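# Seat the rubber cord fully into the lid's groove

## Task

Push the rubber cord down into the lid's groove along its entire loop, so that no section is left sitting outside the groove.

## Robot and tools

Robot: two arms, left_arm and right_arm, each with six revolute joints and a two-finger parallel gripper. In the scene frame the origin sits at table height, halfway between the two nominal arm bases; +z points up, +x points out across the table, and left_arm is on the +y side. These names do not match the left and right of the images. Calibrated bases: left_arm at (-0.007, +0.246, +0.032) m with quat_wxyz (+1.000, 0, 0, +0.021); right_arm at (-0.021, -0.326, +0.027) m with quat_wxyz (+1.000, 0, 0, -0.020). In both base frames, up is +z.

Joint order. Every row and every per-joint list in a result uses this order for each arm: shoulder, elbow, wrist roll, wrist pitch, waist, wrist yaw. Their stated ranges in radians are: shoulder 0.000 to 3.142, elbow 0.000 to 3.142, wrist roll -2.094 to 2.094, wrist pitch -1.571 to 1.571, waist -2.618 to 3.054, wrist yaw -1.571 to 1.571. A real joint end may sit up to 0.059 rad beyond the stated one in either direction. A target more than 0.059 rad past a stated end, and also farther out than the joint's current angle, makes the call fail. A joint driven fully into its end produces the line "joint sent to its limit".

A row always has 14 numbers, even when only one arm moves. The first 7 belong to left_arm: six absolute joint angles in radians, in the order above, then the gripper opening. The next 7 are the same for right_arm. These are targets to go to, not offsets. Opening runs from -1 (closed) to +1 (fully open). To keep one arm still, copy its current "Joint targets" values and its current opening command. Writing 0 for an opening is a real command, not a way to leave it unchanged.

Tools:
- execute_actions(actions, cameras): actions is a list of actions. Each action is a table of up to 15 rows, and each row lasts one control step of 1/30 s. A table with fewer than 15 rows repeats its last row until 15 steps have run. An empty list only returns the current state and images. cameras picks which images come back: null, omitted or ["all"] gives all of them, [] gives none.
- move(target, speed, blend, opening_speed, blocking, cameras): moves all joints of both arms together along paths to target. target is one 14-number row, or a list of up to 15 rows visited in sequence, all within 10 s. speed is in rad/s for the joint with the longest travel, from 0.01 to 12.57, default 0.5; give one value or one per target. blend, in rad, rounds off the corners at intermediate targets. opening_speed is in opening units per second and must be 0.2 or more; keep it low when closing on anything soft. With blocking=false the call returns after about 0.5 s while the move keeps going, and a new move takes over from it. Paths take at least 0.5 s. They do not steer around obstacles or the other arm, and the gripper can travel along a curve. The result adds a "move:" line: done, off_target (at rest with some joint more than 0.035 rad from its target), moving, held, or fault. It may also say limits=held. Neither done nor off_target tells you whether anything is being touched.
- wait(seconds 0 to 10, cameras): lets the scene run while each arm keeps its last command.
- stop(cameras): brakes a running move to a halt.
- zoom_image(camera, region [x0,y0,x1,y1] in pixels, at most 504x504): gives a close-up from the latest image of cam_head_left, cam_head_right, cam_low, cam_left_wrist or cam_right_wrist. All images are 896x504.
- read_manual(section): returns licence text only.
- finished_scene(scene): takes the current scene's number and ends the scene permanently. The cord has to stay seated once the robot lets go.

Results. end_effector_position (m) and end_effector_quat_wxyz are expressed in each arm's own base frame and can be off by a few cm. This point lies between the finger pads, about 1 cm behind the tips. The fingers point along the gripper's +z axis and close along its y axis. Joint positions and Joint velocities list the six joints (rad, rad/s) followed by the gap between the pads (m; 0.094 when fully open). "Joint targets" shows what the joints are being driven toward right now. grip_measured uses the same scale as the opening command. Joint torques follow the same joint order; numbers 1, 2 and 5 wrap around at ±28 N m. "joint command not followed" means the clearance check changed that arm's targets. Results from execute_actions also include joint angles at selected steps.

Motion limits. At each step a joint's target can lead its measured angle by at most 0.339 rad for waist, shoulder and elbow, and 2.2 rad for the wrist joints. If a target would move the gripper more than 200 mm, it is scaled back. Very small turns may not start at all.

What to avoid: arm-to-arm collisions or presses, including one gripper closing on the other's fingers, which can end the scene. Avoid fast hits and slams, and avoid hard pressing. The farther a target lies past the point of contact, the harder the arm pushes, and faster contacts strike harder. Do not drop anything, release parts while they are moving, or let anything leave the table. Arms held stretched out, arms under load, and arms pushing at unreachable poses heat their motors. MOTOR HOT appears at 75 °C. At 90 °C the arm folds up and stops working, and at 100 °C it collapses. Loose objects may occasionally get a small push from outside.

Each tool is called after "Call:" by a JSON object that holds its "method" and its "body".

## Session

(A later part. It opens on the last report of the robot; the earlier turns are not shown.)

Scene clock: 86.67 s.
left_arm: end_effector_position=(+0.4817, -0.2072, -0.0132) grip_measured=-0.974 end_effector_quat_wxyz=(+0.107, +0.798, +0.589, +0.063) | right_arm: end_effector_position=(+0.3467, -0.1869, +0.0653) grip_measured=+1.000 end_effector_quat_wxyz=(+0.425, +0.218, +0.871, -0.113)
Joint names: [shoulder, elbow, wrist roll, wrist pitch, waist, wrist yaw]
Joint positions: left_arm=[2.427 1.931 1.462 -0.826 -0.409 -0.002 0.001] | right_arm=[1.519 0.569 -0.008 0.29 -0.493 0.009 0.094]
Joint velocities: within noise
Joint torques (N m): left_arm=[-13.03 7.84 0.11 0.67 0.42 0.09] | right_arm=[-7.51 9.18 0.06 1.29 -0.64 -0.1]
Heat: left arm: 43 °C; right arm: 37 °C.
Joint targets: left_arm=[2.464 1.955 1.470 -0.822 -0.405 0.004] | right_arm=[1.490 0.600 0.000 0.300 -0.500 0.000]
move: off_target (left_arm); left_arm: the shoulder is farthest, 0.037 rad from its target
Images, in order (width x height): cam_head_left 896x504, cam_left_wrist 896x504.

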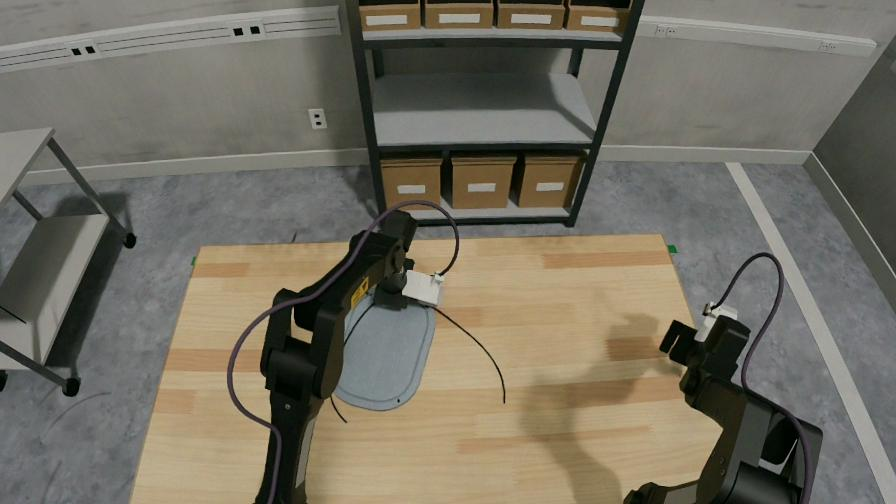

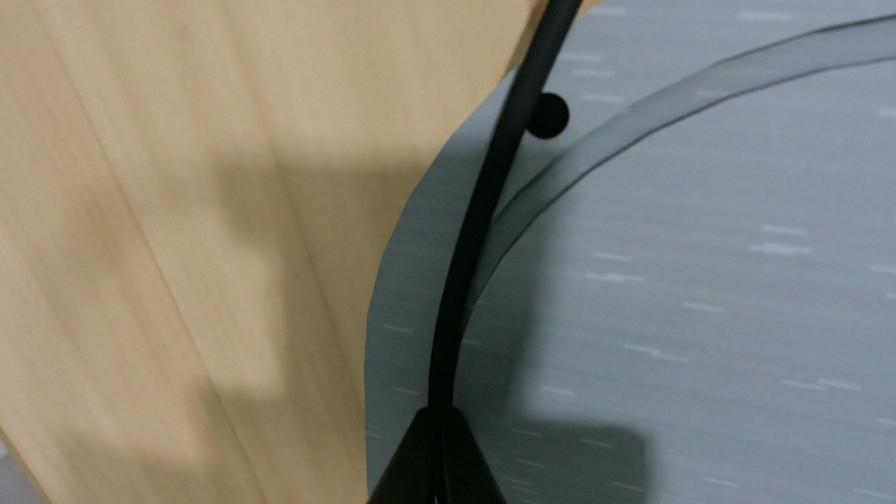

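Call:
{"method": "move", "body": {"target": [[2.464,1.955,1.47,-0.822,-0.4055,0.004,-0.75,1.49,0.6,0,0.3,-0.5,0,1],[2.39,1.985,1.47,-0.92,-0.4055,0.004,-0.75,1.49,0.6,0,0.3,-0.5,0,1],[2.39,1.985,1.47,-0.92,-0.4055,0.004,-1,1.49,0.6,0,0.3,-0.5,0,1],[2.45,1.95,1.47,-0.83,-0.4055,0.004,-1,1.49,0.6,0,0.3,-0.5,0,1]], "speed": [0.12,0.25,0.25,0.2], "opening_speed": 0.8, "cameras": ["cam_left_wrist"]}}

Call:
{"method": "zoom_image", "body": {"camera": "cam_left_wrist", "region": [300, 100, 700, 504]}}

Scene clock: 90.07 s.
left_arm: end_effector_position=(+0.4841, -0.2082, -0.0082) grip_measured=-0.989 end_effector_quat_wxyz=(+0.109, +0.799, +0.588, +0.065) | right_arm: end_effector_position=(+0.3467, -0.1869, +0.0653) grip_measured=+1.000 end_effector_quat_wxyz=(+0.425, +0.218, +0.871, -0.113)
Joint names: [shoulder, elbow, wrist roll, wrist pitch, waist, wrist yaw]
Joint positions: left_arm=[2.428 1.951 1.463 -0.841 -0.409 -0.002 0.001] | right_arm=[1.519 0.569 -0.008 0.29 -0.493 0.009 0.094]
Joint velocities: within noise
Joint torques (N m): left_arm=[-14.42 5.72 0.07 0.74 0.16 0.08] | right_arm=[-7.64 9.02 0.06 1.32 -0.53 -0.09]
Heat: left arm: 43 °C; right arm: 37 °C.
Joint targets: left_arm=[2.450 1.950 1.470 -0.830 -0.405 0.004] | right_arm=[1.490 0.600 0.000 0.300 -0.500 0.000]
move: done; target 3's new numbers were sent with left_arm's shoulder 0.038 rad from that target
Images, in order (width x height): cam_left_wrist 896x504.

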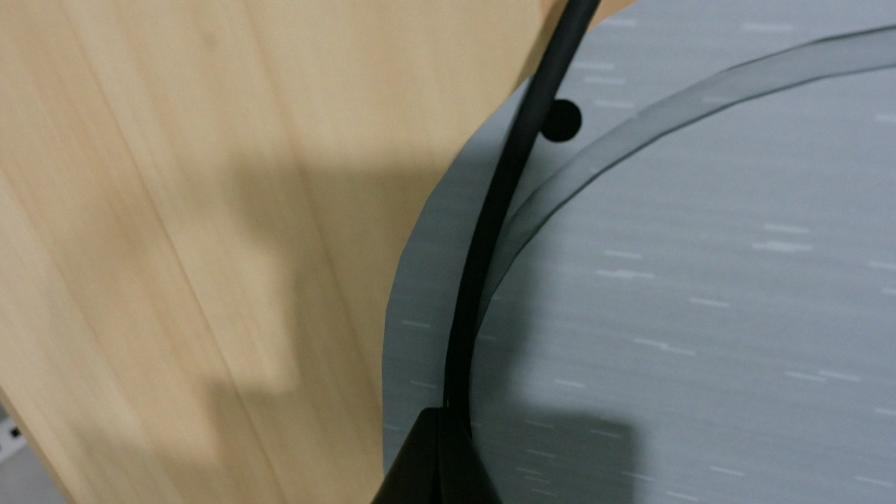

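Scaled by 1.248 from the camera's 896x504 image, which has a finer 1280x720 frame.

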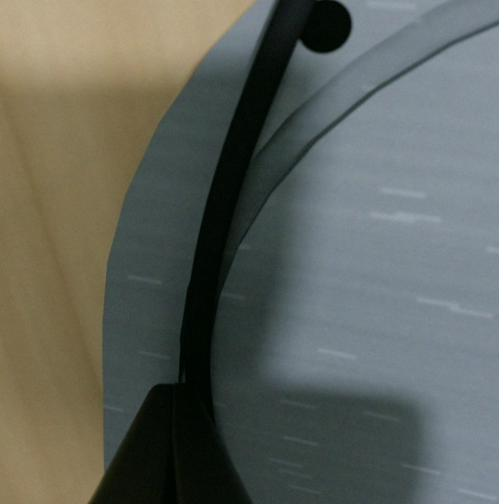

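Call:
{"method": "move", "body": {"target": [[2.39,1.985,1.47,-0.92,-0.4055,0.004,-1,1.49,0.6,0,0.3,-0.5,0,1],[2.450,1.932,1.47,-0.812,-0.4055,0.004,-1,1.49,0.6,0,0.3,-0.5,0,1]], "speed": [0.25,0.2], "cameras": ["cam_left_wrist"]}}

Call:
{"method": "zoom_image", "body": {"camera": "cam_left_wrist", "region": [300, 100, 700, 504]}}

Scene clock: 91.83 s.
left_arm: end_effector_position=(+0.4863, -0.2091, -0.0090) grip_measured=-0.989 end_effector_quat_wxyz=(+0.114, +0.798, +0.588, +0.068) | right_arm: end_effector_position=(+0.3467, -0.1869, +0.0653) grip_measured=+1.000 end_effector_quat_wxyz=(+0.425, +0.218, +0.871, -0.113)
Joint names: [shoulder, elbow, wrist roll, wrist pitch, waist, wrist yaw]
Joint positions: left_arm=[2.428 1.945 1.463 -0.823 -0.409 -0.002 0.001] | right_arm=[1.519 0.569 -0.008 0.29 -0.493 0.009 0.094]
Joint velocities: within noise
Joint torques (N m): left_arm=[-14.71 4.74 0 0.77 0.25 0.03] | right_arm=[-7.43 9.28 0.06 1.28 -0.57 -0.08]
Heat: left arm: 43 °C; right arm: 37 °C.
Joint targets: left_arm=[2.450 1.932 1.470 -0.812 -0.405 0.004] | right_arm=[1.490 0.600 0.000 0.300 -0.500 0.000]
move: done
Images, in order (width x height): cam_left_wrist 896x504.

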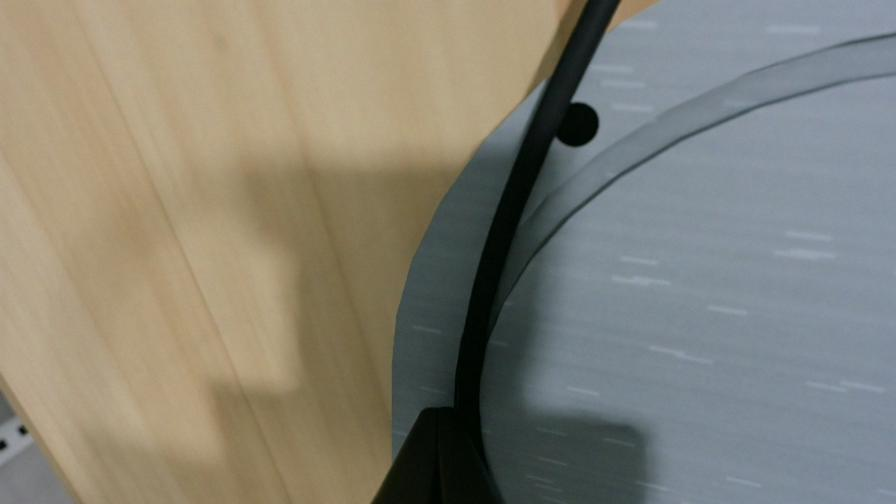

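Scaled by 1.248 from the camera's 896x504 image, which has a finer 1280x720 frame.

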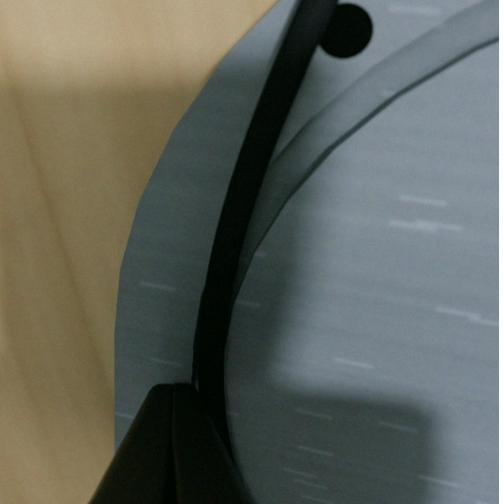

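Call:
{"method": "move", "body": {"target": [[2.42,1.96,1.47,-0.88,-0.4055,0.004,-1,1.49,0.6,0,0.3,-0.5,0,1],[2.450,1.932,1.47,-0.835,-0.4055,0.004,-1,1.49,0.6,0,0.3,-0.5,0,1]], "speed": [0.25,0.2], "cameras": ["cam_left_wrist"]}}

Call:
{"method": "zoom_image", "body": {"camera": "cam_left_wrist", "region": [300, 100, 700, 504]}}

Scene clock: 92.83 s.
left_arm: end_effector_position=(+0.4835, -0.2079, -0.0098) grip_measured=-0.989 end_effector_quat_wxyz=(+0.108, +0.799, +0.588, +0.064) | right_arm: end_effector_position=(+0.3467, -0.1869, +0.0653) grip_measured=+1.000 end_effector_quat_wxyz=(+0.425, +0.218, +0.871, -0.113)
Joint names: [shoulder, elbow, wrist roll, wrist pitch, waist, wrist yaw]
Joint positions: left_arm=[2.428 1.945 1.463 -0.835 -0.409 -0.002 0.001] | right_arm=[1.519 0.569 -0.008 0.29 -0.493 0.009 0.094]
Joint velocities: within noise
Joint torques (N m): left_arm=[-14.49 4.75 0.07 0.64 0.43 0.06] | right_arm=[-7.73 9.09 0.05 1.33 -0.88 -0.09]
Heat: left arm: 43 °C; right arm: 37 °C.
Joint targets: left_arm=[2.450 1.932 1.470 -0.835 -0.405 0.004] | right_arm=[1.490 0.600 0.000 0.300 -0.500 0.000]
move: done
Images, in order (width x height): cam_left_wrist 896x504.

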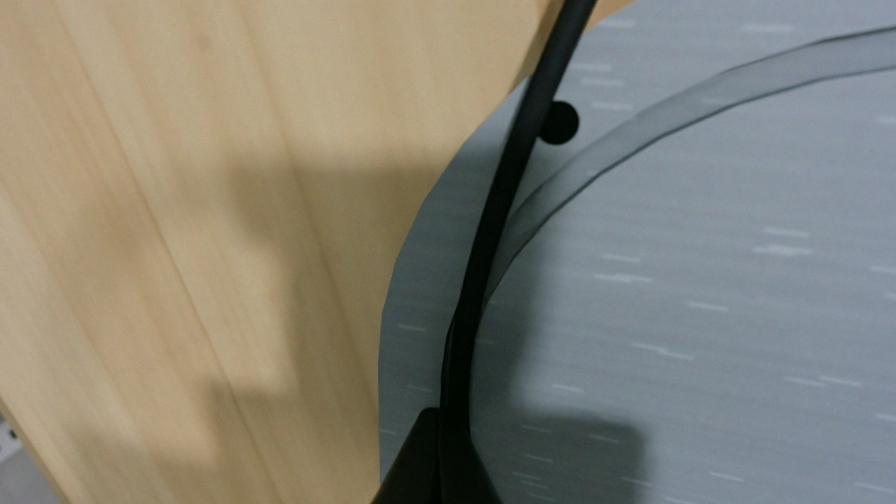

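Scaled by 1.248 from the camera's 896x504 image, which has a finer 1280x720 frame.

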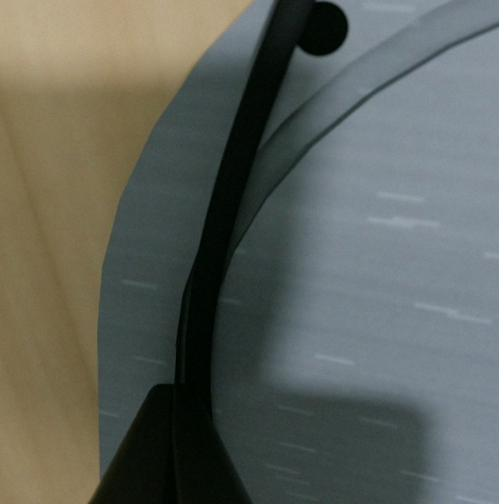

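Call:
{"method": "move", "body": {"target": [[2.44,1.95,1.47,-0.875,-0.4055,0.004,-1,1.49,0.6,0,0.3,-0.5,0,1],[2.453,1.925,1.47,-0.838,-0.4055,0.004,-1,1.49,0.6,0,0.3,-0.5,0,1],[2.467,1.893,1.47,-0.790,-0.4055,0.004,-1,1.49,0.6,0,0.3,-0.5,0,1]], "speed": [0.25,0.1,0.07], "cameras": ["cam_left_wrist"]}}

Call:
{"method": "zoom_image", "body": {"camera": "cam_left_wrist", "region": [300, 100, 700, 504]}}

Scene clock: 94.80 s.
left_arm: end_effector_position=(+0.4853, -0.2087, -0.0152) grip_measured=-0.989 end_effector_quat_wxyz=(+0.114, +0.798, +0.588, +0.068) | right_arm: end_effector_position=(+0.3467, -0.1869, +0.0653) grip_measured=+1.000 end_effector_quat_wxyz=(+0.425, +0.218, +0.871, -0.113)
Joint names: [shoulder, elbow, wrist roll, wrist pitch, waist, wrist yaw]
Joint positions: left_arm=[2.429 1.92 1.463 -0.796 -0.409 -0.002 0.001] | right_arm=[1.519 0.569 -0.008 0.29 -0.493 0.009 0.094]
Joint velocities: within noise
Joint torques (N m): left_arm=[-13.03 3.52 0.11 0.75 0.32 0.05] | right_arm=[-7.68 9.18 0.06 1.33 -0.61 -0.07]
Heat: left arm: 43 °C; right arm: 37 °C.
Joint targets: left_arm=[2.467 1.893 1.470 -0.790 -0.405 0.004] | right_arm=[1.490 0.600 0.000 0.300 -0.500 0.000]
move: off_target (left_arm); left_arm: the shoulder is farthest, 0.038 rad from its target
Images, in order (width x height): cam_left_wrist 896x504.

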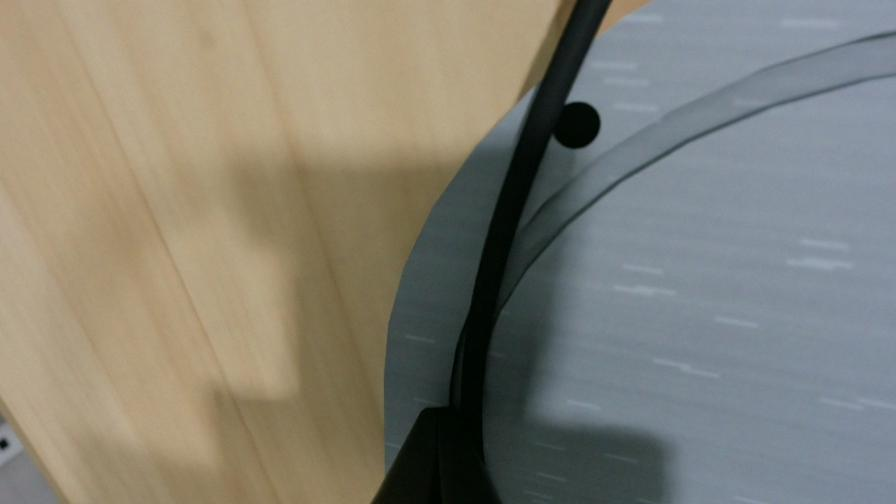

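Scaled by 1.248 from the camera's 896x504 image, which has a finer 1280x720 frame.

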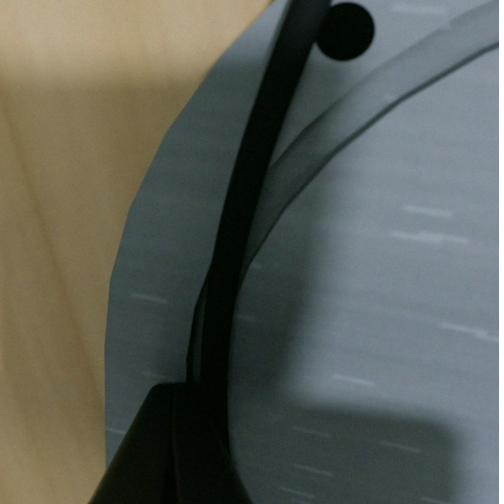

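Call:
{"method": "move", "body": {"target": [[2.44,1.955,1.47,-0.900,-0.4055,0.004,-1,1.49,0.6,0,0.3,-0.5,0,1],[2.448,1.918,1.47,-0.832,-0.4055,0.004,-1,1.49,0.6,0,0.3,-0.5,0,1]], "speed": [0.25,0.12], "cameras": ["cam_left_wrist"]}}

Call:
{"method": "zoom_image", "body": {"camera": "cam_left_wrist", "region": [300, 100, 700, 504]}}

Scene clock: 96.33 s.
left_arm: end_effector_position=(+0.4810, -0.2068, -0.0141) grip_measured=-0.989 end_effector_quat_wxyz=(+0.105, +0.800, +0.588, +0.062) | right_arm: end_effector_position=(+0.3467, -0.1869, +0.0653) grip_measured=+1.000 end_effector_quat_wxyz=(+0.425, +0.218, +0.871, -0.113)
Joint names: [shoulder, elbow, wrist roll, wrist pitch, waist, wrist yaw]
Joint positions: left_arm=[2.429 1.931 1.465 -0.828 -0.409 -0.002 0.001] | right_arm=[1.519 0.569 -0.008 0.29 -0.493 0.009 0.094]
Joint velocities: within noise
Joint torques (N m): left_arm=[-14.67 4.92 0 0.64 0.27 0.04] | right_arm=[-7.72 8.96 0.04 1.34 -0.75 -0.12]
Heat: left arm: 42 °C; right arm: 37 °C.
Joint targets: left_arm=[2.448 1.918 1.470 -0.832 -0.405 0.004] | right_arm=[1.490 0.600 0.000 0.300 -0.500 0.000]
move: done
Images, in order (width x height): cam_left_wrist 896x504.

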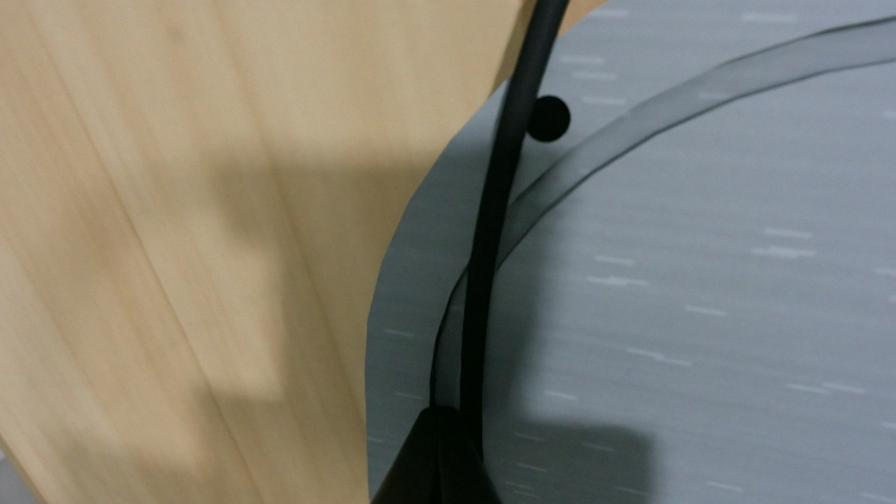

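Scaled by 1.248 from the camera's 896x504 image, which has a finer 1280x720 frame.

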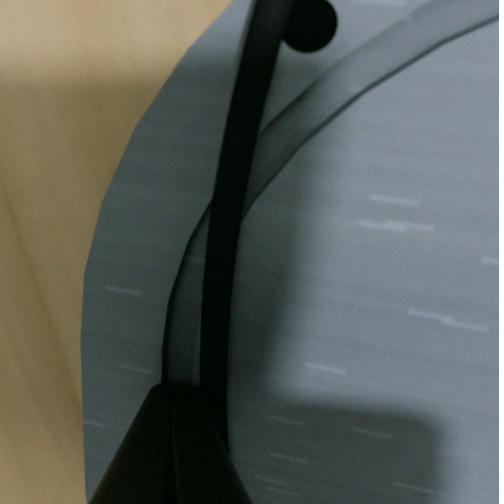

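Call:
{"method": "move", "body": {"target": [[2.42,1.945,1.47,-0.900,-0.4055,0.004,-0.5,1.49,0.6,0,0.3,-0.5,0,1],[2.41,1.975,1.47,-0.92,-0.4055,0.004,-0.5,1.49,0.6,0,0.3,-0.5,0,1],[2.448,1.918,1.47,-0.836,-0.4055,0.004,-0.5,1.49,0.6,0,0.3,-0.5,0,1],[2.448,1.918,1.47,-0.836,-0.4055,0.004,-0.95,1.49,0.6,0,0.3,-0.5,0,1]], "speed": [0.25,0.2,0.15,0.1], "opening_speed": 0.8, "cameras": ["cam_left_wrist"]}}

Call:
{"method": "zoom_image", "body": {"camera": "cam_left_wrist", "region": [300, 100, 700, 504]}}

Scene clock: 98.80 s.
left_arm: end_effector_position=(+0.4782, -0.2056, -0.0137) grip_measured=-0.947 end_effector_quat_wxyz=(+0.099, +0.800, +0.589, +0.059) | right_arm: end_effector_position=(+0.3467, -0.1869, +0.0653) grip_measured=+1.000 end_effector_quat_wxyz=(+0.425, +0.218, +0.871, -0.113)
Joint names: [shoulder, elbow, wrist roll, wrist pitch, waist, wrist yaw]
Joint positions: left_arm=[2.429 1.936 1.465 -0.847 -0.409 -0.002 0.002] | right_arm=[1.519 0.569 -0.008 0.29 -0.493 0.009 0.094]
Joint velocities: within noise
Joint torques (N m): left_arm=[-14.82 4.37 0.03 0.76 0.18 0.03] | right_arm=[-7.6 9.11 0.09 1.35 -0.68 -0.11]
Heat: left arm: 42 °C; right arm: 37 °C.
Joint targets: left_arm=[2.448 1.918 1.470 -0.836 -0.405 0.004] | right_arm=[1.490 0.600 0.000 0.300 -0.500 0.000]
move: done
Images, in order (width x height): cam_left_wrist 896x504.

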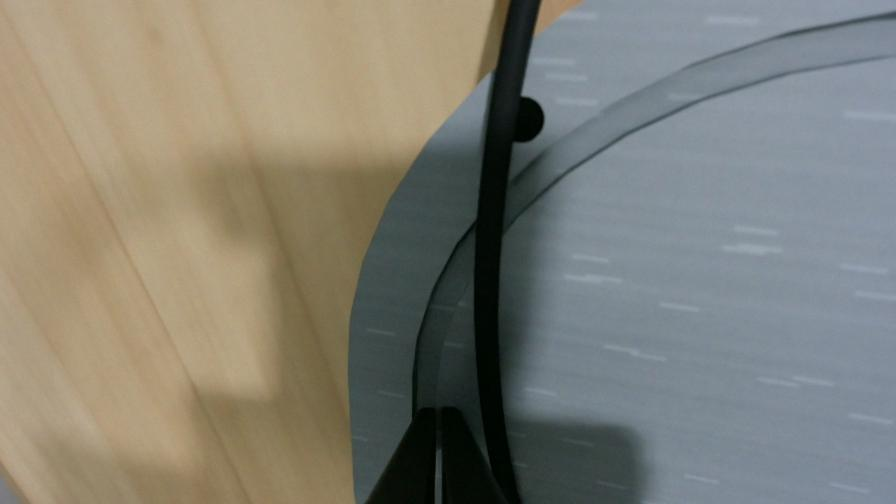

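Scaled by 1.248 from the camera's 896x504 image, which has a finer 1280x720 frame.

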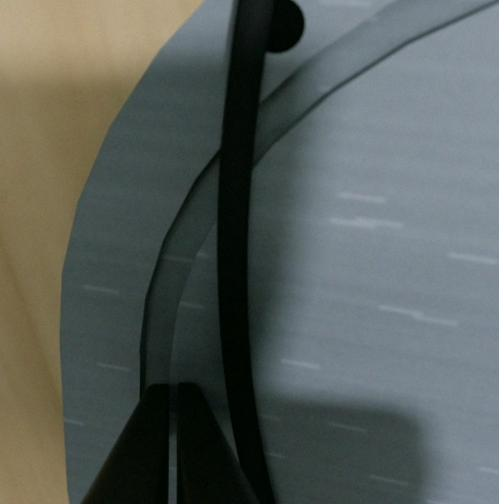

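Call:
{"method": "move", "body": {"target": [[2.42,1.975,1.47,-0.930,-0.4055,0.004,-0.95,1.49,0.6,0,0.3,-0.5,0,1],[2.42,1.975,1.47,-0.975,-0.4055,0.004,-0.4,1.49,0.6,0,0.3,-0.5,0,1],[2.446,1.922,1.47,-0.874,-0.4055,0.004,-0.4,1.49,0.6,0,0.3,-0.5,0,1],[2.446,1.922,1.47,-0.874,-0.4055,0.004,-1,1.49,0.6,0,0.3,-0.5,0,1]], "speed": [0.25,0.2,0.15,0.1], "opening_speed": 0.8, "cameras": ["cam_left_wrist"]}}

Call:
{"method": "zoom_image", "body": {"camera": "cam_left_wrist", "region": [300, 100, 700, 504]}}

Scene clock: 103.23 s.
left_arm: end_effector_position=(+0.4695, -0.2020, -0.0139) grip_measured=-0.960 end_effector_quat_wxyz=(+0.082, +0.802, +0.590, +0.048) | right_arm: end_effector_position=(+0.3467, -0.1869, +0.0653) grip_measured=+1.000 end_effector_quat_wxyz=(+0.425, +0.218, +0.871, -0.113)
Joint names: [shoulder, elbow, wrist roll, wrist pitch, waist, wrist yaw]
Joint positions: left_arm=[2.429 1.943 1.465 -0.895 -0.409 -0.002 0.002] | right_arm=[1.519 0.569 -0.008 0.29 -0.493 0.009 0.094]
Joint velocities: within noise
Joint torques (N m): left_arm=[-14.99 3.95 0.05 0.79 0.39 0.03] | right_arm=[-7.71 9.13 0.05 1.35 -0.64 -0.04]
Heat: left arm: 42 °C; right arm: 37 °C.
Joint targets: left_arm=[2.446 1.922 1.470 -0.874 -0.405 0.004] | right_arm=[1.490 0.600 0.000 0.300 -0.500 0.000]
move: done; target 2's new numbers were sent with left_arm's wrist pitch 0.056 rad from that target; target 4's new numbers were sent with left_arm's wrist pitch 0.045 rad from that target
Images, in order (width x height): cam_left_wrist 896x504.

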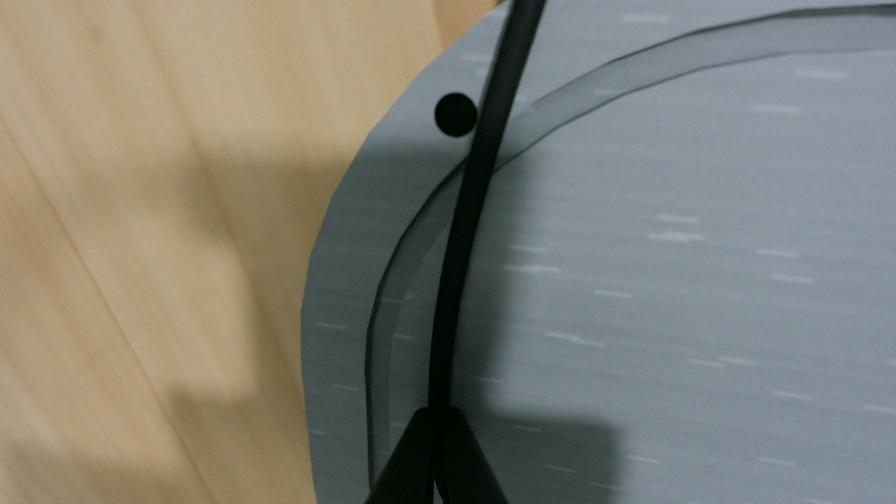

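Scaled by 1.248 from the camera's 896x504 image, which has a finer 1280x720 frame.

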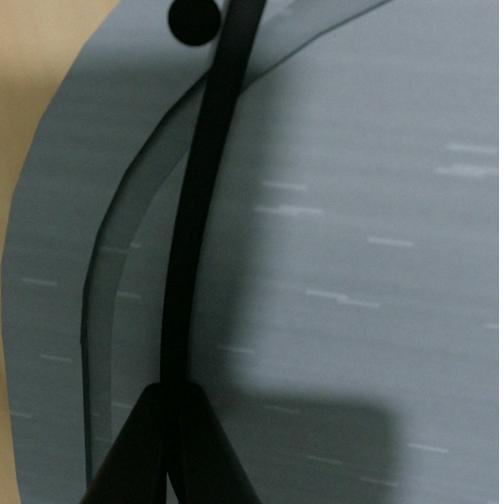

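Call:
{"method": "move", "body": {"target": [[2.435,1.945,1.47,-0.900,-0.4055,0.004,-1,1.49,0.6,0,0.3,-0.5,0,1],[2.44,1.945,1.47,-0.835,-0.4055,0.004,-1,1.49,0.6,0,0.3,-0.5,0,1],[2.449,1.918,1.47,-0.824,-0.4055,0.004,-1,1.49,0.6,0,0.3,-0.5,0,1],[2.449,1.918,1.47,-0.824,-0.4055,0.004,-0.75,1.49,0.6,0,0.3,-0.5,0,1]], "speed": [0.2,0.2,0.12,0.1], "opening_speed": 0.8, "cameras": ["cam_left_wrist"]}}

Call:
{"method": "zoom_image", "body": {"camera": "cam_left_wrist", "region": [300, 100, 700, 504]}}

Scene clock: 105.23 s.
left_arm: end_effector_position=(+0.4806, -0.2068, -0.0127) grip_measured=-0.753 end_effector_quat_wxyz=(+0.103, +0.800, +0.588, +0.061) | right_arm: end_effector_position=(+0.3467, -0.1869, +0.0653) grip_measured=+1.000 end_effector_quat_wxyz=(+0.425, +0.218, +0.871, -0.113)
Joint names: [shoulder, elbow, wrist roll, wrist pitch, waist, wrist yaw]
Joint positions: left_arm=[2.429 1.937 1.465 -0.838 -0.409 -0.002 0.012] | right_arm=[1.519 0.569 -0.008 0.29 -0.493 0.009 0.094]
Joint velocities: within noise
Joint torques (N m): left_arm=[-14.72 3.81 0.03 0.79 0.23 0.05] | right_arm=[-7.43 9.2 0.01 1.32 -0.61 -0.14]
Heat: left arm: 41 °C; right arm: 37 °C.
Joint targets: left_arm=[2.449 1.918 1.470 -0.824 -0.405 0.004] | right_arm=[1.490 0.600 0.000 0.300 -0.500 0.000]
move: done; target 4's new numbers were sent with left_arm's wrist pitch 0.066 rad from that target
Images, in order (width x height): cam_left_wrist 896x504.

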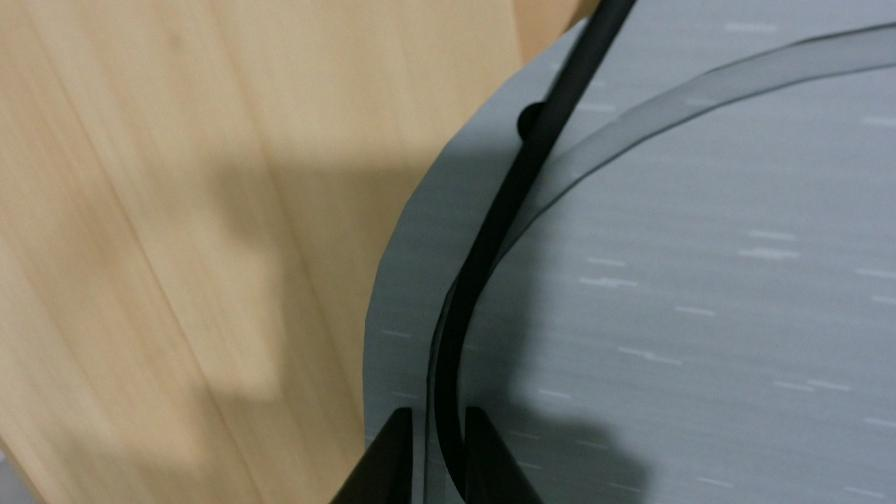

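Scaled by 1.248 from the camera's 896x504 image, which has a finer 1280x720 frame.

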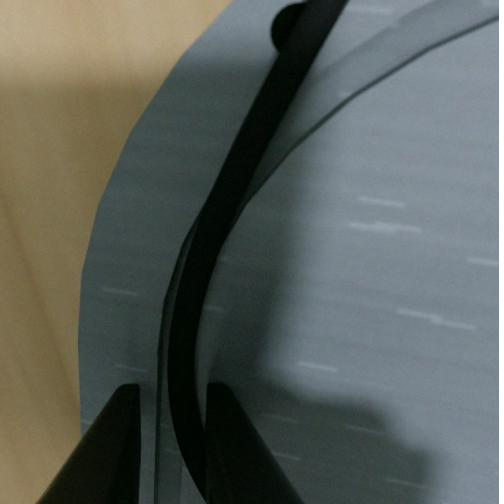

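Call:
{"method": "move", "body": {"target": [[2.449,1.918,1.47,-0.806,-0.4055,0.004,-0.75,1.49,0.6,0,0.3,-0.5,0,1],[2.449,1.918,1.47,-0.820,-0.4055,0.004,-0.75,1.49,0.6,0,0.3,-0.5,0,1],[2.43,1.957,1.47,-0.884,-0.4055,0.004,-0.75,1.49,0.6,0,0.3,-0.5,0,1],[2.43,1.957,1.47,-0.884,-0.4055,0.004,-1,1.49,0.6,0,0.3,-0.5,0,1],[2.444,1.927,1.47,-0.842,-0.4055,0.004,-1,1.49,0.6,0,0.3,-0.5,0,1]], "speed": [0.1,0.1,0.15,0.1,0.12], "opening_speed": 0.8, "cameras": ["cam_left_wrist"]}}

Call:
{"method": "zoom_image", "body": {"camera": "cam_left_wrist", "region": [300, 100, 700, 504]}}

Scene clock: 107.83 s.
left_arm: end_effector_position=(+0.4795, -0.2063, -0.0130) grip_measured=-0.972 end_effector_quat_wxyz=(+0.101, +0.800, +0.588, +0.060) | right_arm: end_effector_position=(+0.3467, -0.1869, +0.0653) grip_measured=+1.000 end_effector_quat_wxyz=(+0.425, +0.218, +0.871, -0.113)
Joint names: [shoulder, elbow, wrist roll, wrist pitch, waist, wrist yaw]
Joint positions: left_arm=[2.429 1.937 1.465 -0.843 -0.409 -0.002 0.001] | right_arm=[1.519 0.569 -0.008 0.29 -0.493 0.009 0.094]
Joint velocities: within noise
Joint torques (N m): left_arm=[-14.9 4.89 0.03 0.59 0.38 0.04] | right_arm=[-7.68 8.99 0.1 1.37 -0.54 -0.08]
Heat: left arm: 41 °C; right arm: 37 °C.
Joint targets: left_arm=[2.444 1.927 1.470 -0.842 -0.405 0.004] | right_arm=[1.490 0.600 0.000 0.300 -0.500 0.000]
move: done; target 4's new numbers were sent with left_arm's wrist pitch 0.048 rad from that target
Images, in order (width x height): cam_left_wrist 896x504.

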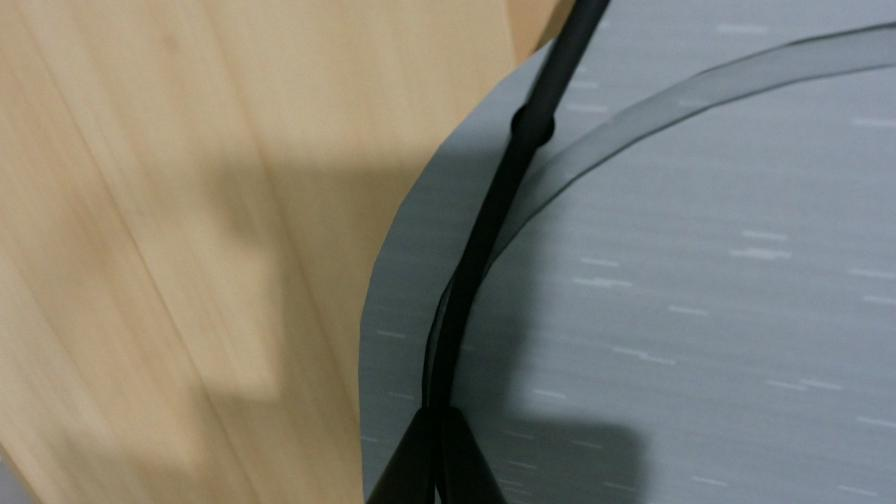

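Scaled by 1.248 from the camera's 896x504 image, which has a finer 1280x720 frame.

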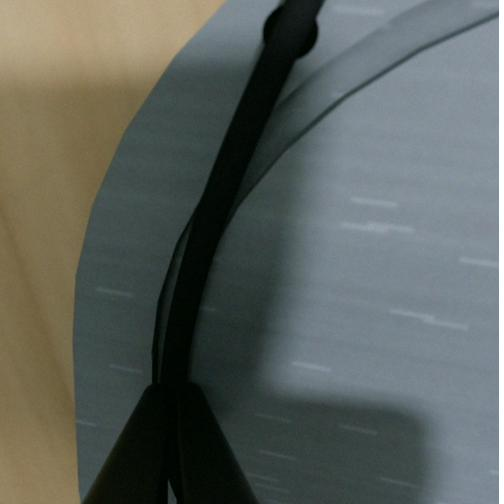

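Call:
{"method": "move", "body": {"target": [[2.449,1.918,1.47,-0.828,-0.4055,0.004,-0.85,1.49,0.6,0,0.3,-0.5,0,1],[2.41,1.992,1.47,-0.912,-0.4055,0.004,-0.85,1.49,0.6,0,0.3,-0.5,0,1],[2.41,1.992,1.47,-0.912,-0.4055,0.004,-1,1.49,0.6,0,0.3,-0.5,0,1],[2.444,1.940,1.47,-0.850,-0.4055,0.004,-1,1.49,0.6,0,0.3,-0.5,0,1]], "speed": [0.1,0.15,0.1,0.12], "opening_speed": 0.8, "cameras": ["cam_left_wrist"]}}

Call:
{"method": "zoom_image", "body": {"camera": "cam_left_wrist", "region": [300, 100, 700, 504]}}

Scene clock: 111.43 s.
left_arm: end_effector_position=(+0.4801, -0.2066, -0.0092) grip_measured=-0.989 end_effector_quat_wxyz=(+0.101, +0.800, +0.588, +0.060) | right_arm: end_effector_position=(+0.3467, -0.1869, +0.0653) grip_measured=+1.000 end_effector_quat_wxyz=(+0.425, +0.218, +0.871, -0.113)
Joint names: [shoulder, elbow, wrist roll, wrist pitch, waist, wrist yaw]
Joint positions: left_arm=[2.429 1.953 1.465 -0.86 -0.409 -0.002 0.001] | right_arm=[1.519 0.569 -0.008 0.29 -0.493 0.009 0.094]
Joint velocities: within noise
Joint torques (N m): left_arm=[-15.09 4.66 0.05 0.76 0.18 0] | right_arm=[-7.62 9.1 0.07 1.29 -0.5 -0.06]
Heat: left arm: 41 °C; right arm: 37 °C.
Joint targets: left_arm=[2.444 1.940 1.470 -0.850 -0.405 0.004] | right_arm=[1.490 0.600 0.000 0.300 -0.500 0.000]
move: done
Images, in order (width x height): cam_left_wrist 896x504.

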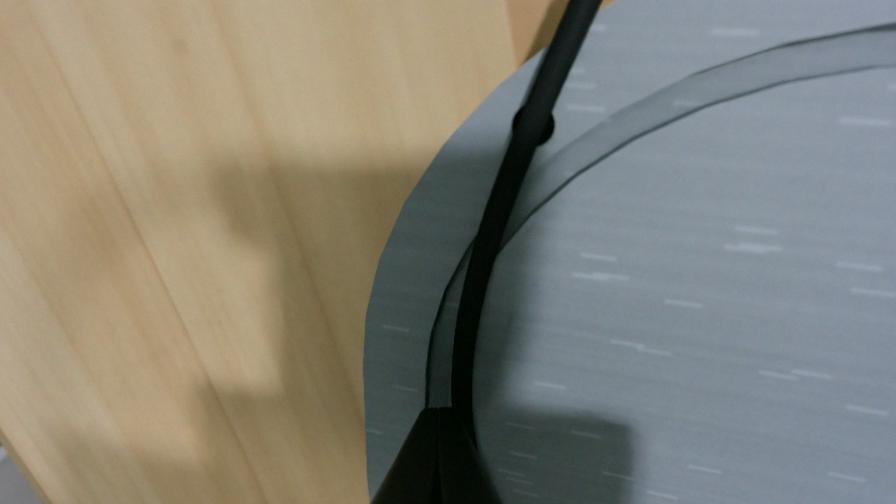

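Scaled by 1.248 from the camera's 896x504 image, which has a finer 1280x720 frame.

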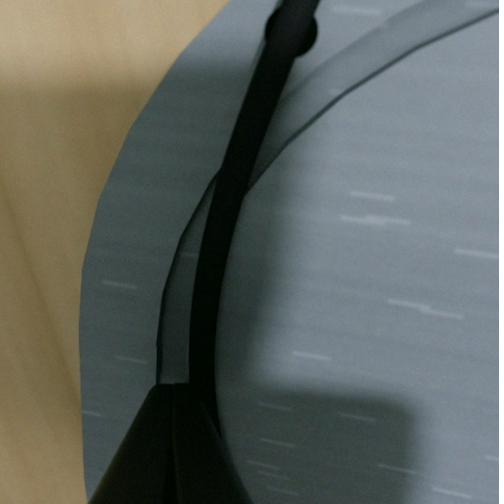

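Call:
{"method": "move", "body": {"target": [[2.40,2.0,1.47,-0.95,-0.4055,0.004,-1,1.49,0.6,0,0.3,-0.5,0,1],[1.93,1.93,0.0,-1.50,-0.33,0.004,-0.7,1.49,0.6,0,0.3,-0.5,0,1]], "speed": [0.3,1.0], "blend": 0.05, "cameras": ["cam_head_left","cam_left_wrist"]}}

Scene clock: 114.90 s.
left_arm: end_effector_position=(+0.3614, -0.1239, +0.1679) grip_measured=-0.703 end_effector_quat_wxyz=(+0.027, +0.169, +0.985, -0.004) | right_arm: end_effector_position=(+0.3467, -0.1869, +0.0653) grip_measured=+1.000 end_effector_quat_wxyz=(+0.425, +0.218, +0.871, -0.113)
Joint names: [shoulder, elbow, wrist roll, wrist pitch, waist, wrist yaw]
Joint positions: left_arm=[1.969 1.944 0.007 -1.492 -0.334 -0.002 0.014] | right_arm=[1.519 0.569 -0.008 0.29 -0.493 0.009 0.094]
Joint velocities: within noise
Joint torques (N m): left_arm=[-15.8 4.16 -0.1 0.28 0.24 0.06] | right_arm=[-7.6 9.31 0.06 1.32 -0.73 -0.08]
Heat: left arm: 42 °C; right arm: 37 °C.
Joint targets: left_arm=[1.930 1.930 0.000 -1.500 -0.330 0.004] | right_arm=[1.490 0.600 0.000 0.300 -0.500 0.000]
move: off_target (left_arm); target 2's new numbers were sent with left_arm's shoulder 0.039 rad from that target; left_arm: the shoulder is farthest, 0.039 rad from its target
Images, in order (width x height): cam_head_left 896x504, cam_left_wrist 896x504.

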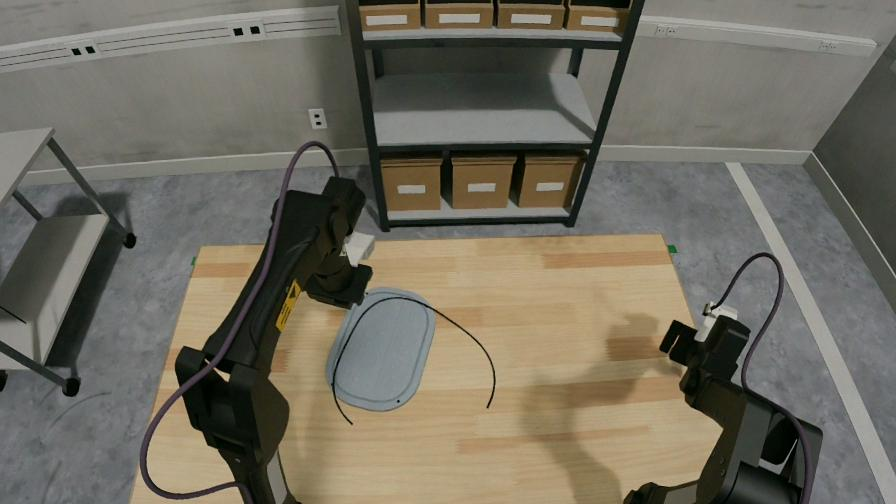

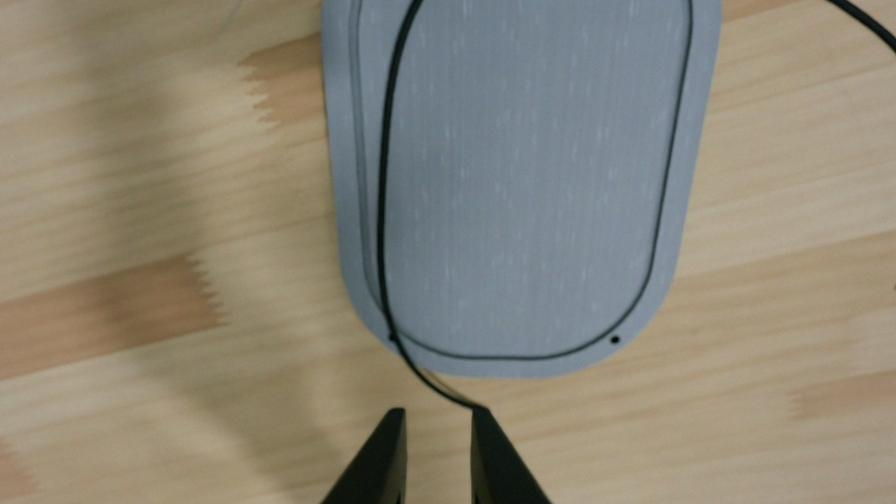

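Call:
{"method": "move", "body": {"target": [[1.87,1.35,0.161,-1.0,-0.1875,0.004,-0.3,1.49,0.6,0,0.3,-0.5,0,1],[1.882,1.228,0.161,-0.845,-0.1875,0.004,-0.3,1.49,0.6,0,0.3,-0.5,0,1],[1.970,1.162,0.161,-0.778,-0.1875,0.004,-0.3,1.49,0.6,0,0.3,-0.5,0,1],[1.970,1.162,0.161,-0.778,-0.1875,0.004,-1,1.49,0.6,0,0.3,-0.5,0,1]], "speed": [0.9,0.4,0.15,0.1], "opening_speed": 0.8, "cameras": ["cam_left_wrist"]}}

Scene clock: 118.57 s.
left_arm: end_effector_position=(+0.3282, -0.0622, -0.0147) grip_measured=-0.958 end_effector_quat_wxyz=(-0.002, +0.171, +0.985, -0.001) | right_arm: end_effector_position=(+0.3467, -0.1869, +0.0653) grip_measured=+1.000 end_effector_quat_wxyz=(+0.425, +0.218, +0.871, -0.113)
Joint names: [shoulder, elbow, wrist roll, wrist pitch, waist, wrist yaw]
Joint positions: left_arm=[1.954 1.174 0.155 -0.794 -0.189 0.003 0.002] | right_arm=[1.519 0.569 -0.008 0.29 -0.493 0.009 0.094]
Joint velocities: within noise
Joint torques (N m): left_arm=[-9.54 3.71 0.04 0.39 0.1 0.01] | right_arm=[-7.6 9.05 0.09 1.33 -0.57 -0.09]
Heat: left arm: 42 °C; right arm: 37 °C.
Joint targets: left_arm=[1.970 1.162 0.161 -0.778 -0.187 0.004] | right_arm=[1.490 0.600 0.000 0.300 -0.500 0.000]
move: done
Images, in order (width x height): cam_left_wrist 896x504.

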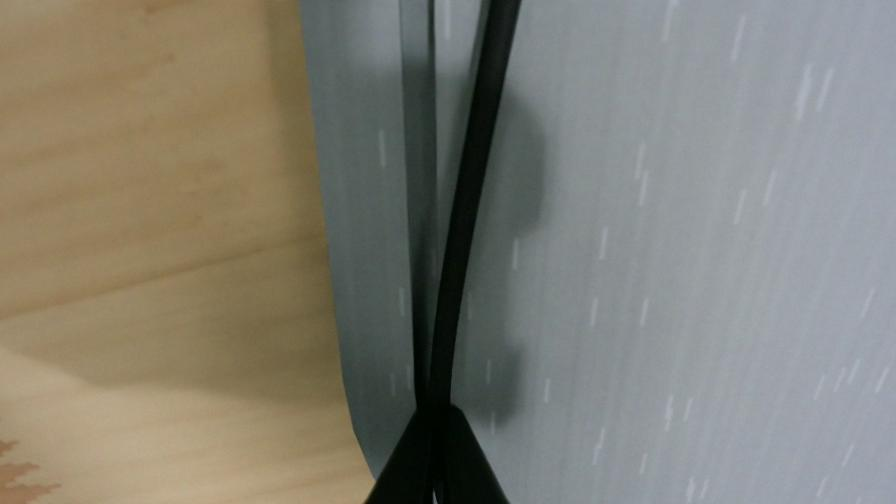

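Call:
{"method": "move", "body": {"target": [[1.970,1.162,0.161,-0.778,-0.1805,0.004,-1,1.49,0.6,0,0.3,-0.5,0,1],[1.970,1.162,0.161,-0.778,-0.1805,0.004,-0.75,1.49,0.6,0,0.3,-0.5,0,1],[1.882,1.228,0.161,-0.845,-0.1815,0.004,-0.75,1.49,0.6,0,0.3,-0.5,0,1],[1.882,1.228,0.161,-0.845,-0.1835,0.004,-1,1.49,0.6,0,0.3,-0.5,0,1],[1.955,1.167,0.161,-0.79,-0.1835,0.004,-1,1.49,0.6,0,0.3,-0.5,0,1]], "speed": [0.12,0.12,0.3,0.3,0.2], "opening_speed": 0.8, "cameras": ["cam_left_wrist"]}}

Call:
{"method": "zoom_image", "body": {"camera": "cam_left_wrist", "region": [300, 100, 700, 504]}}

Scene clock: 122.60 s.
left_arm: end_effector_position=(+0.3274, -0.0608, -0.0108) grip_measured=-0.989 end_effector_quat_wxyz=(-0.002, +0.169, +0.986, -0.001) | right_arm: end_effector_position=(+0.3467, -0.1869, +0.0653) grip_measured=+1.000 end_effector_quat_wxyz=(+0.425, +0.218, +0.871, -0.113)
Joint names: [shoulder, elbow, wrist roll, wrist pitch, waist, wrist yaw]
Joint positions: left_arm=[1.943 1.176 0.155 -0.807 -0.185 0.003 0.001] | right_arm=[1.519 0.569 -0.008 0.29 -0.493 0.009 0.094]
Joint velocities: within noise
Joint torques (N m): left_arm=[-9.84 4.16 0.01 0.35 0.12 0.01] | right_arm=[-7.5 9.13 0.05 1.25 -0.62 -0.07]
Heat: left arm: 42 °C; right arm: 37 °C.
Joint targets: left_arm=[1.955 1.167 0.161 -0.790 -0.183 0.004] | right_arm=[1.490 0.600 0.000 0.300 -0.500 0.000]
move: done; target 4's new numbers were sent with left_arm's shoulder 0.040 rad from that target
Images, in order (width x height): cam_left_wrist 896x504.

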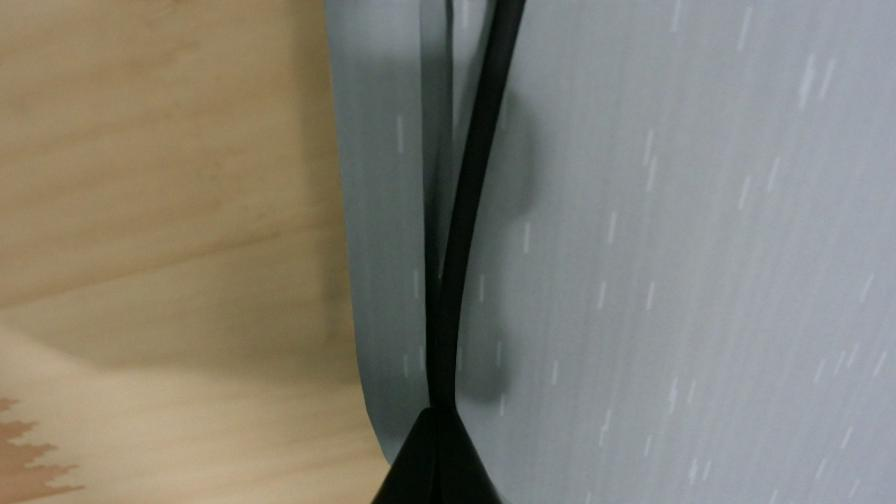

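Scaled by 1.248 from the camera's 896x504 image, which has a finer 1280x720 frame.

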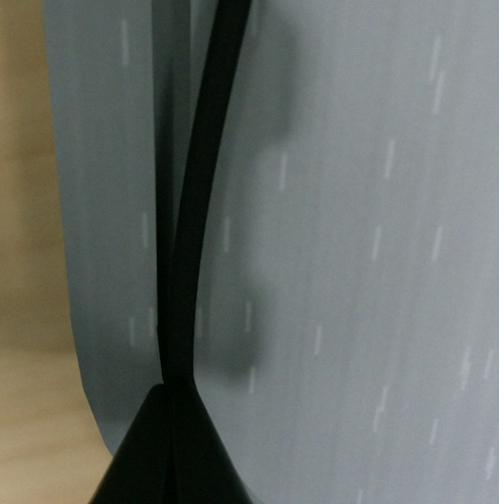

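Call:
{"method": "move", "body": {"target": [[1.997,1.13,0.161,-0.76,-0.186,0.004,-1,1.49,0.6,0,0.3,-0.5,0,1],[1.90,1.235,0.163,-0.855,-0.186,0.004,-1,1.49,0.6,0,0.3,-0.5,0,1],[1.974,1.189,0.163,-0.794,-0.187,0.004,-1,1.49,0.6,0,0.3,-0.5,0,1],[2.014,1.150,0.163,-0.764,-0.187,0.004,-1,1.49,0.6,0,0.3,-0.5,0,1],[1.93,1.30,0.158,-0.875,-0.190,0.004,-1,1.49,0.6,0,0.3,-0.5,0,1],[2.006,1.237,0.158,-0.811,-0.193,0.004,-1,1.49,0.6,0,0.3,-0.5,0,1]], "speed": [0.15,0.3,0.25,0.15,0.3,0.25], "cameras": ["cam_left_wrist"]}}

Call:
{"method": "zoom_image", "body": {"camera": "cam_left_wrist", "region": [300, 100, 700, 504]}}

Scene clock: 125.77 s.
left_arm: end_effector_position=(+0.3410, -0.0646, -0.0124) grip_measured=-0.989 end_effector_quat_wxyz=(-0.003, +0.171, +0.985, -0.002) | right_arm: end_effector_position=(+0.3467, -0.1869, +0.0653) grip_measured=+1.000 end_effector_quat_wxyz=(+0.425, +0.218, +0.871, -0.113)
Joint names: [shoulder, elbow, wrist roll, wrist pitch, waist, wrist yaw]
Joint positions: left_arm=[1.995 1.245 0.156 -0.827 -0.188 0.004 0.001] | right_arm=[1.519 0.569 -0.008 0.29 -0.493 0.009 0.094]
Joint velocities: within noise
Joint torques (N m): left_arm=[-10.5 4.22 -0.07 0.32 -0.49 -0.02] | right_arm=[-7.56 9.05 0.05 1.32 -0.72 -0.11]
Heat: left arm: 41 °C; right arm: 37 °C.
Joint targets: left_arm=[2.006 1.237 0.158 -0.811 -0.193 0.004] | right_arm=[1.490 0.600 0.000 0.300 -0.500 0.000]
move: done
Images, in order (width x height): cam_left_wrist 896x504.

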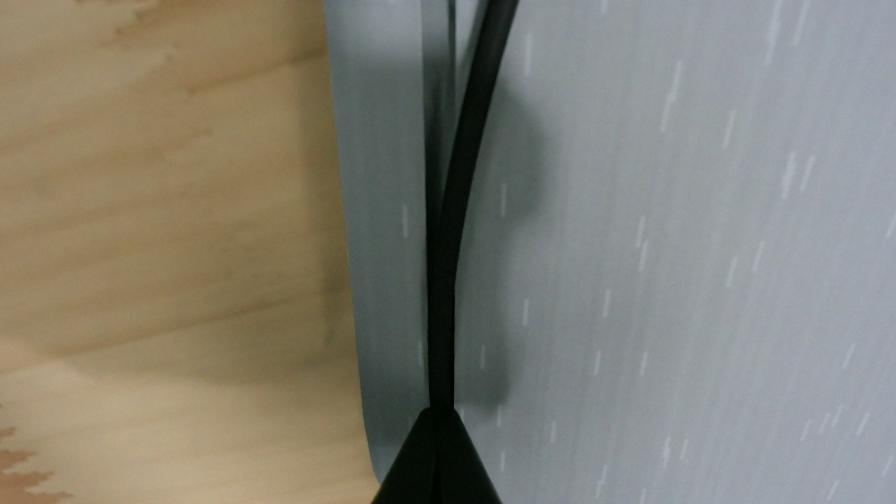

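Scaled by 1.248 from the camera's 896x504 image, which has a finer 1280x720 frame.

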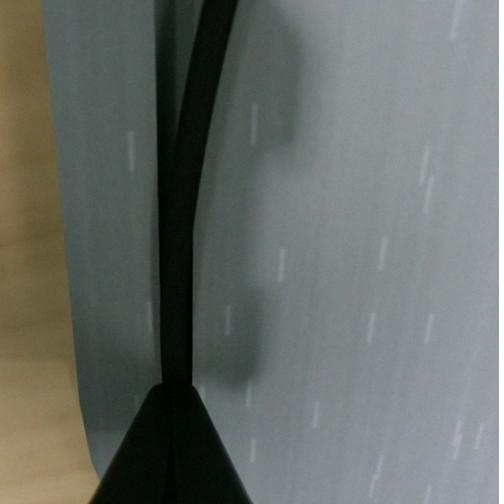

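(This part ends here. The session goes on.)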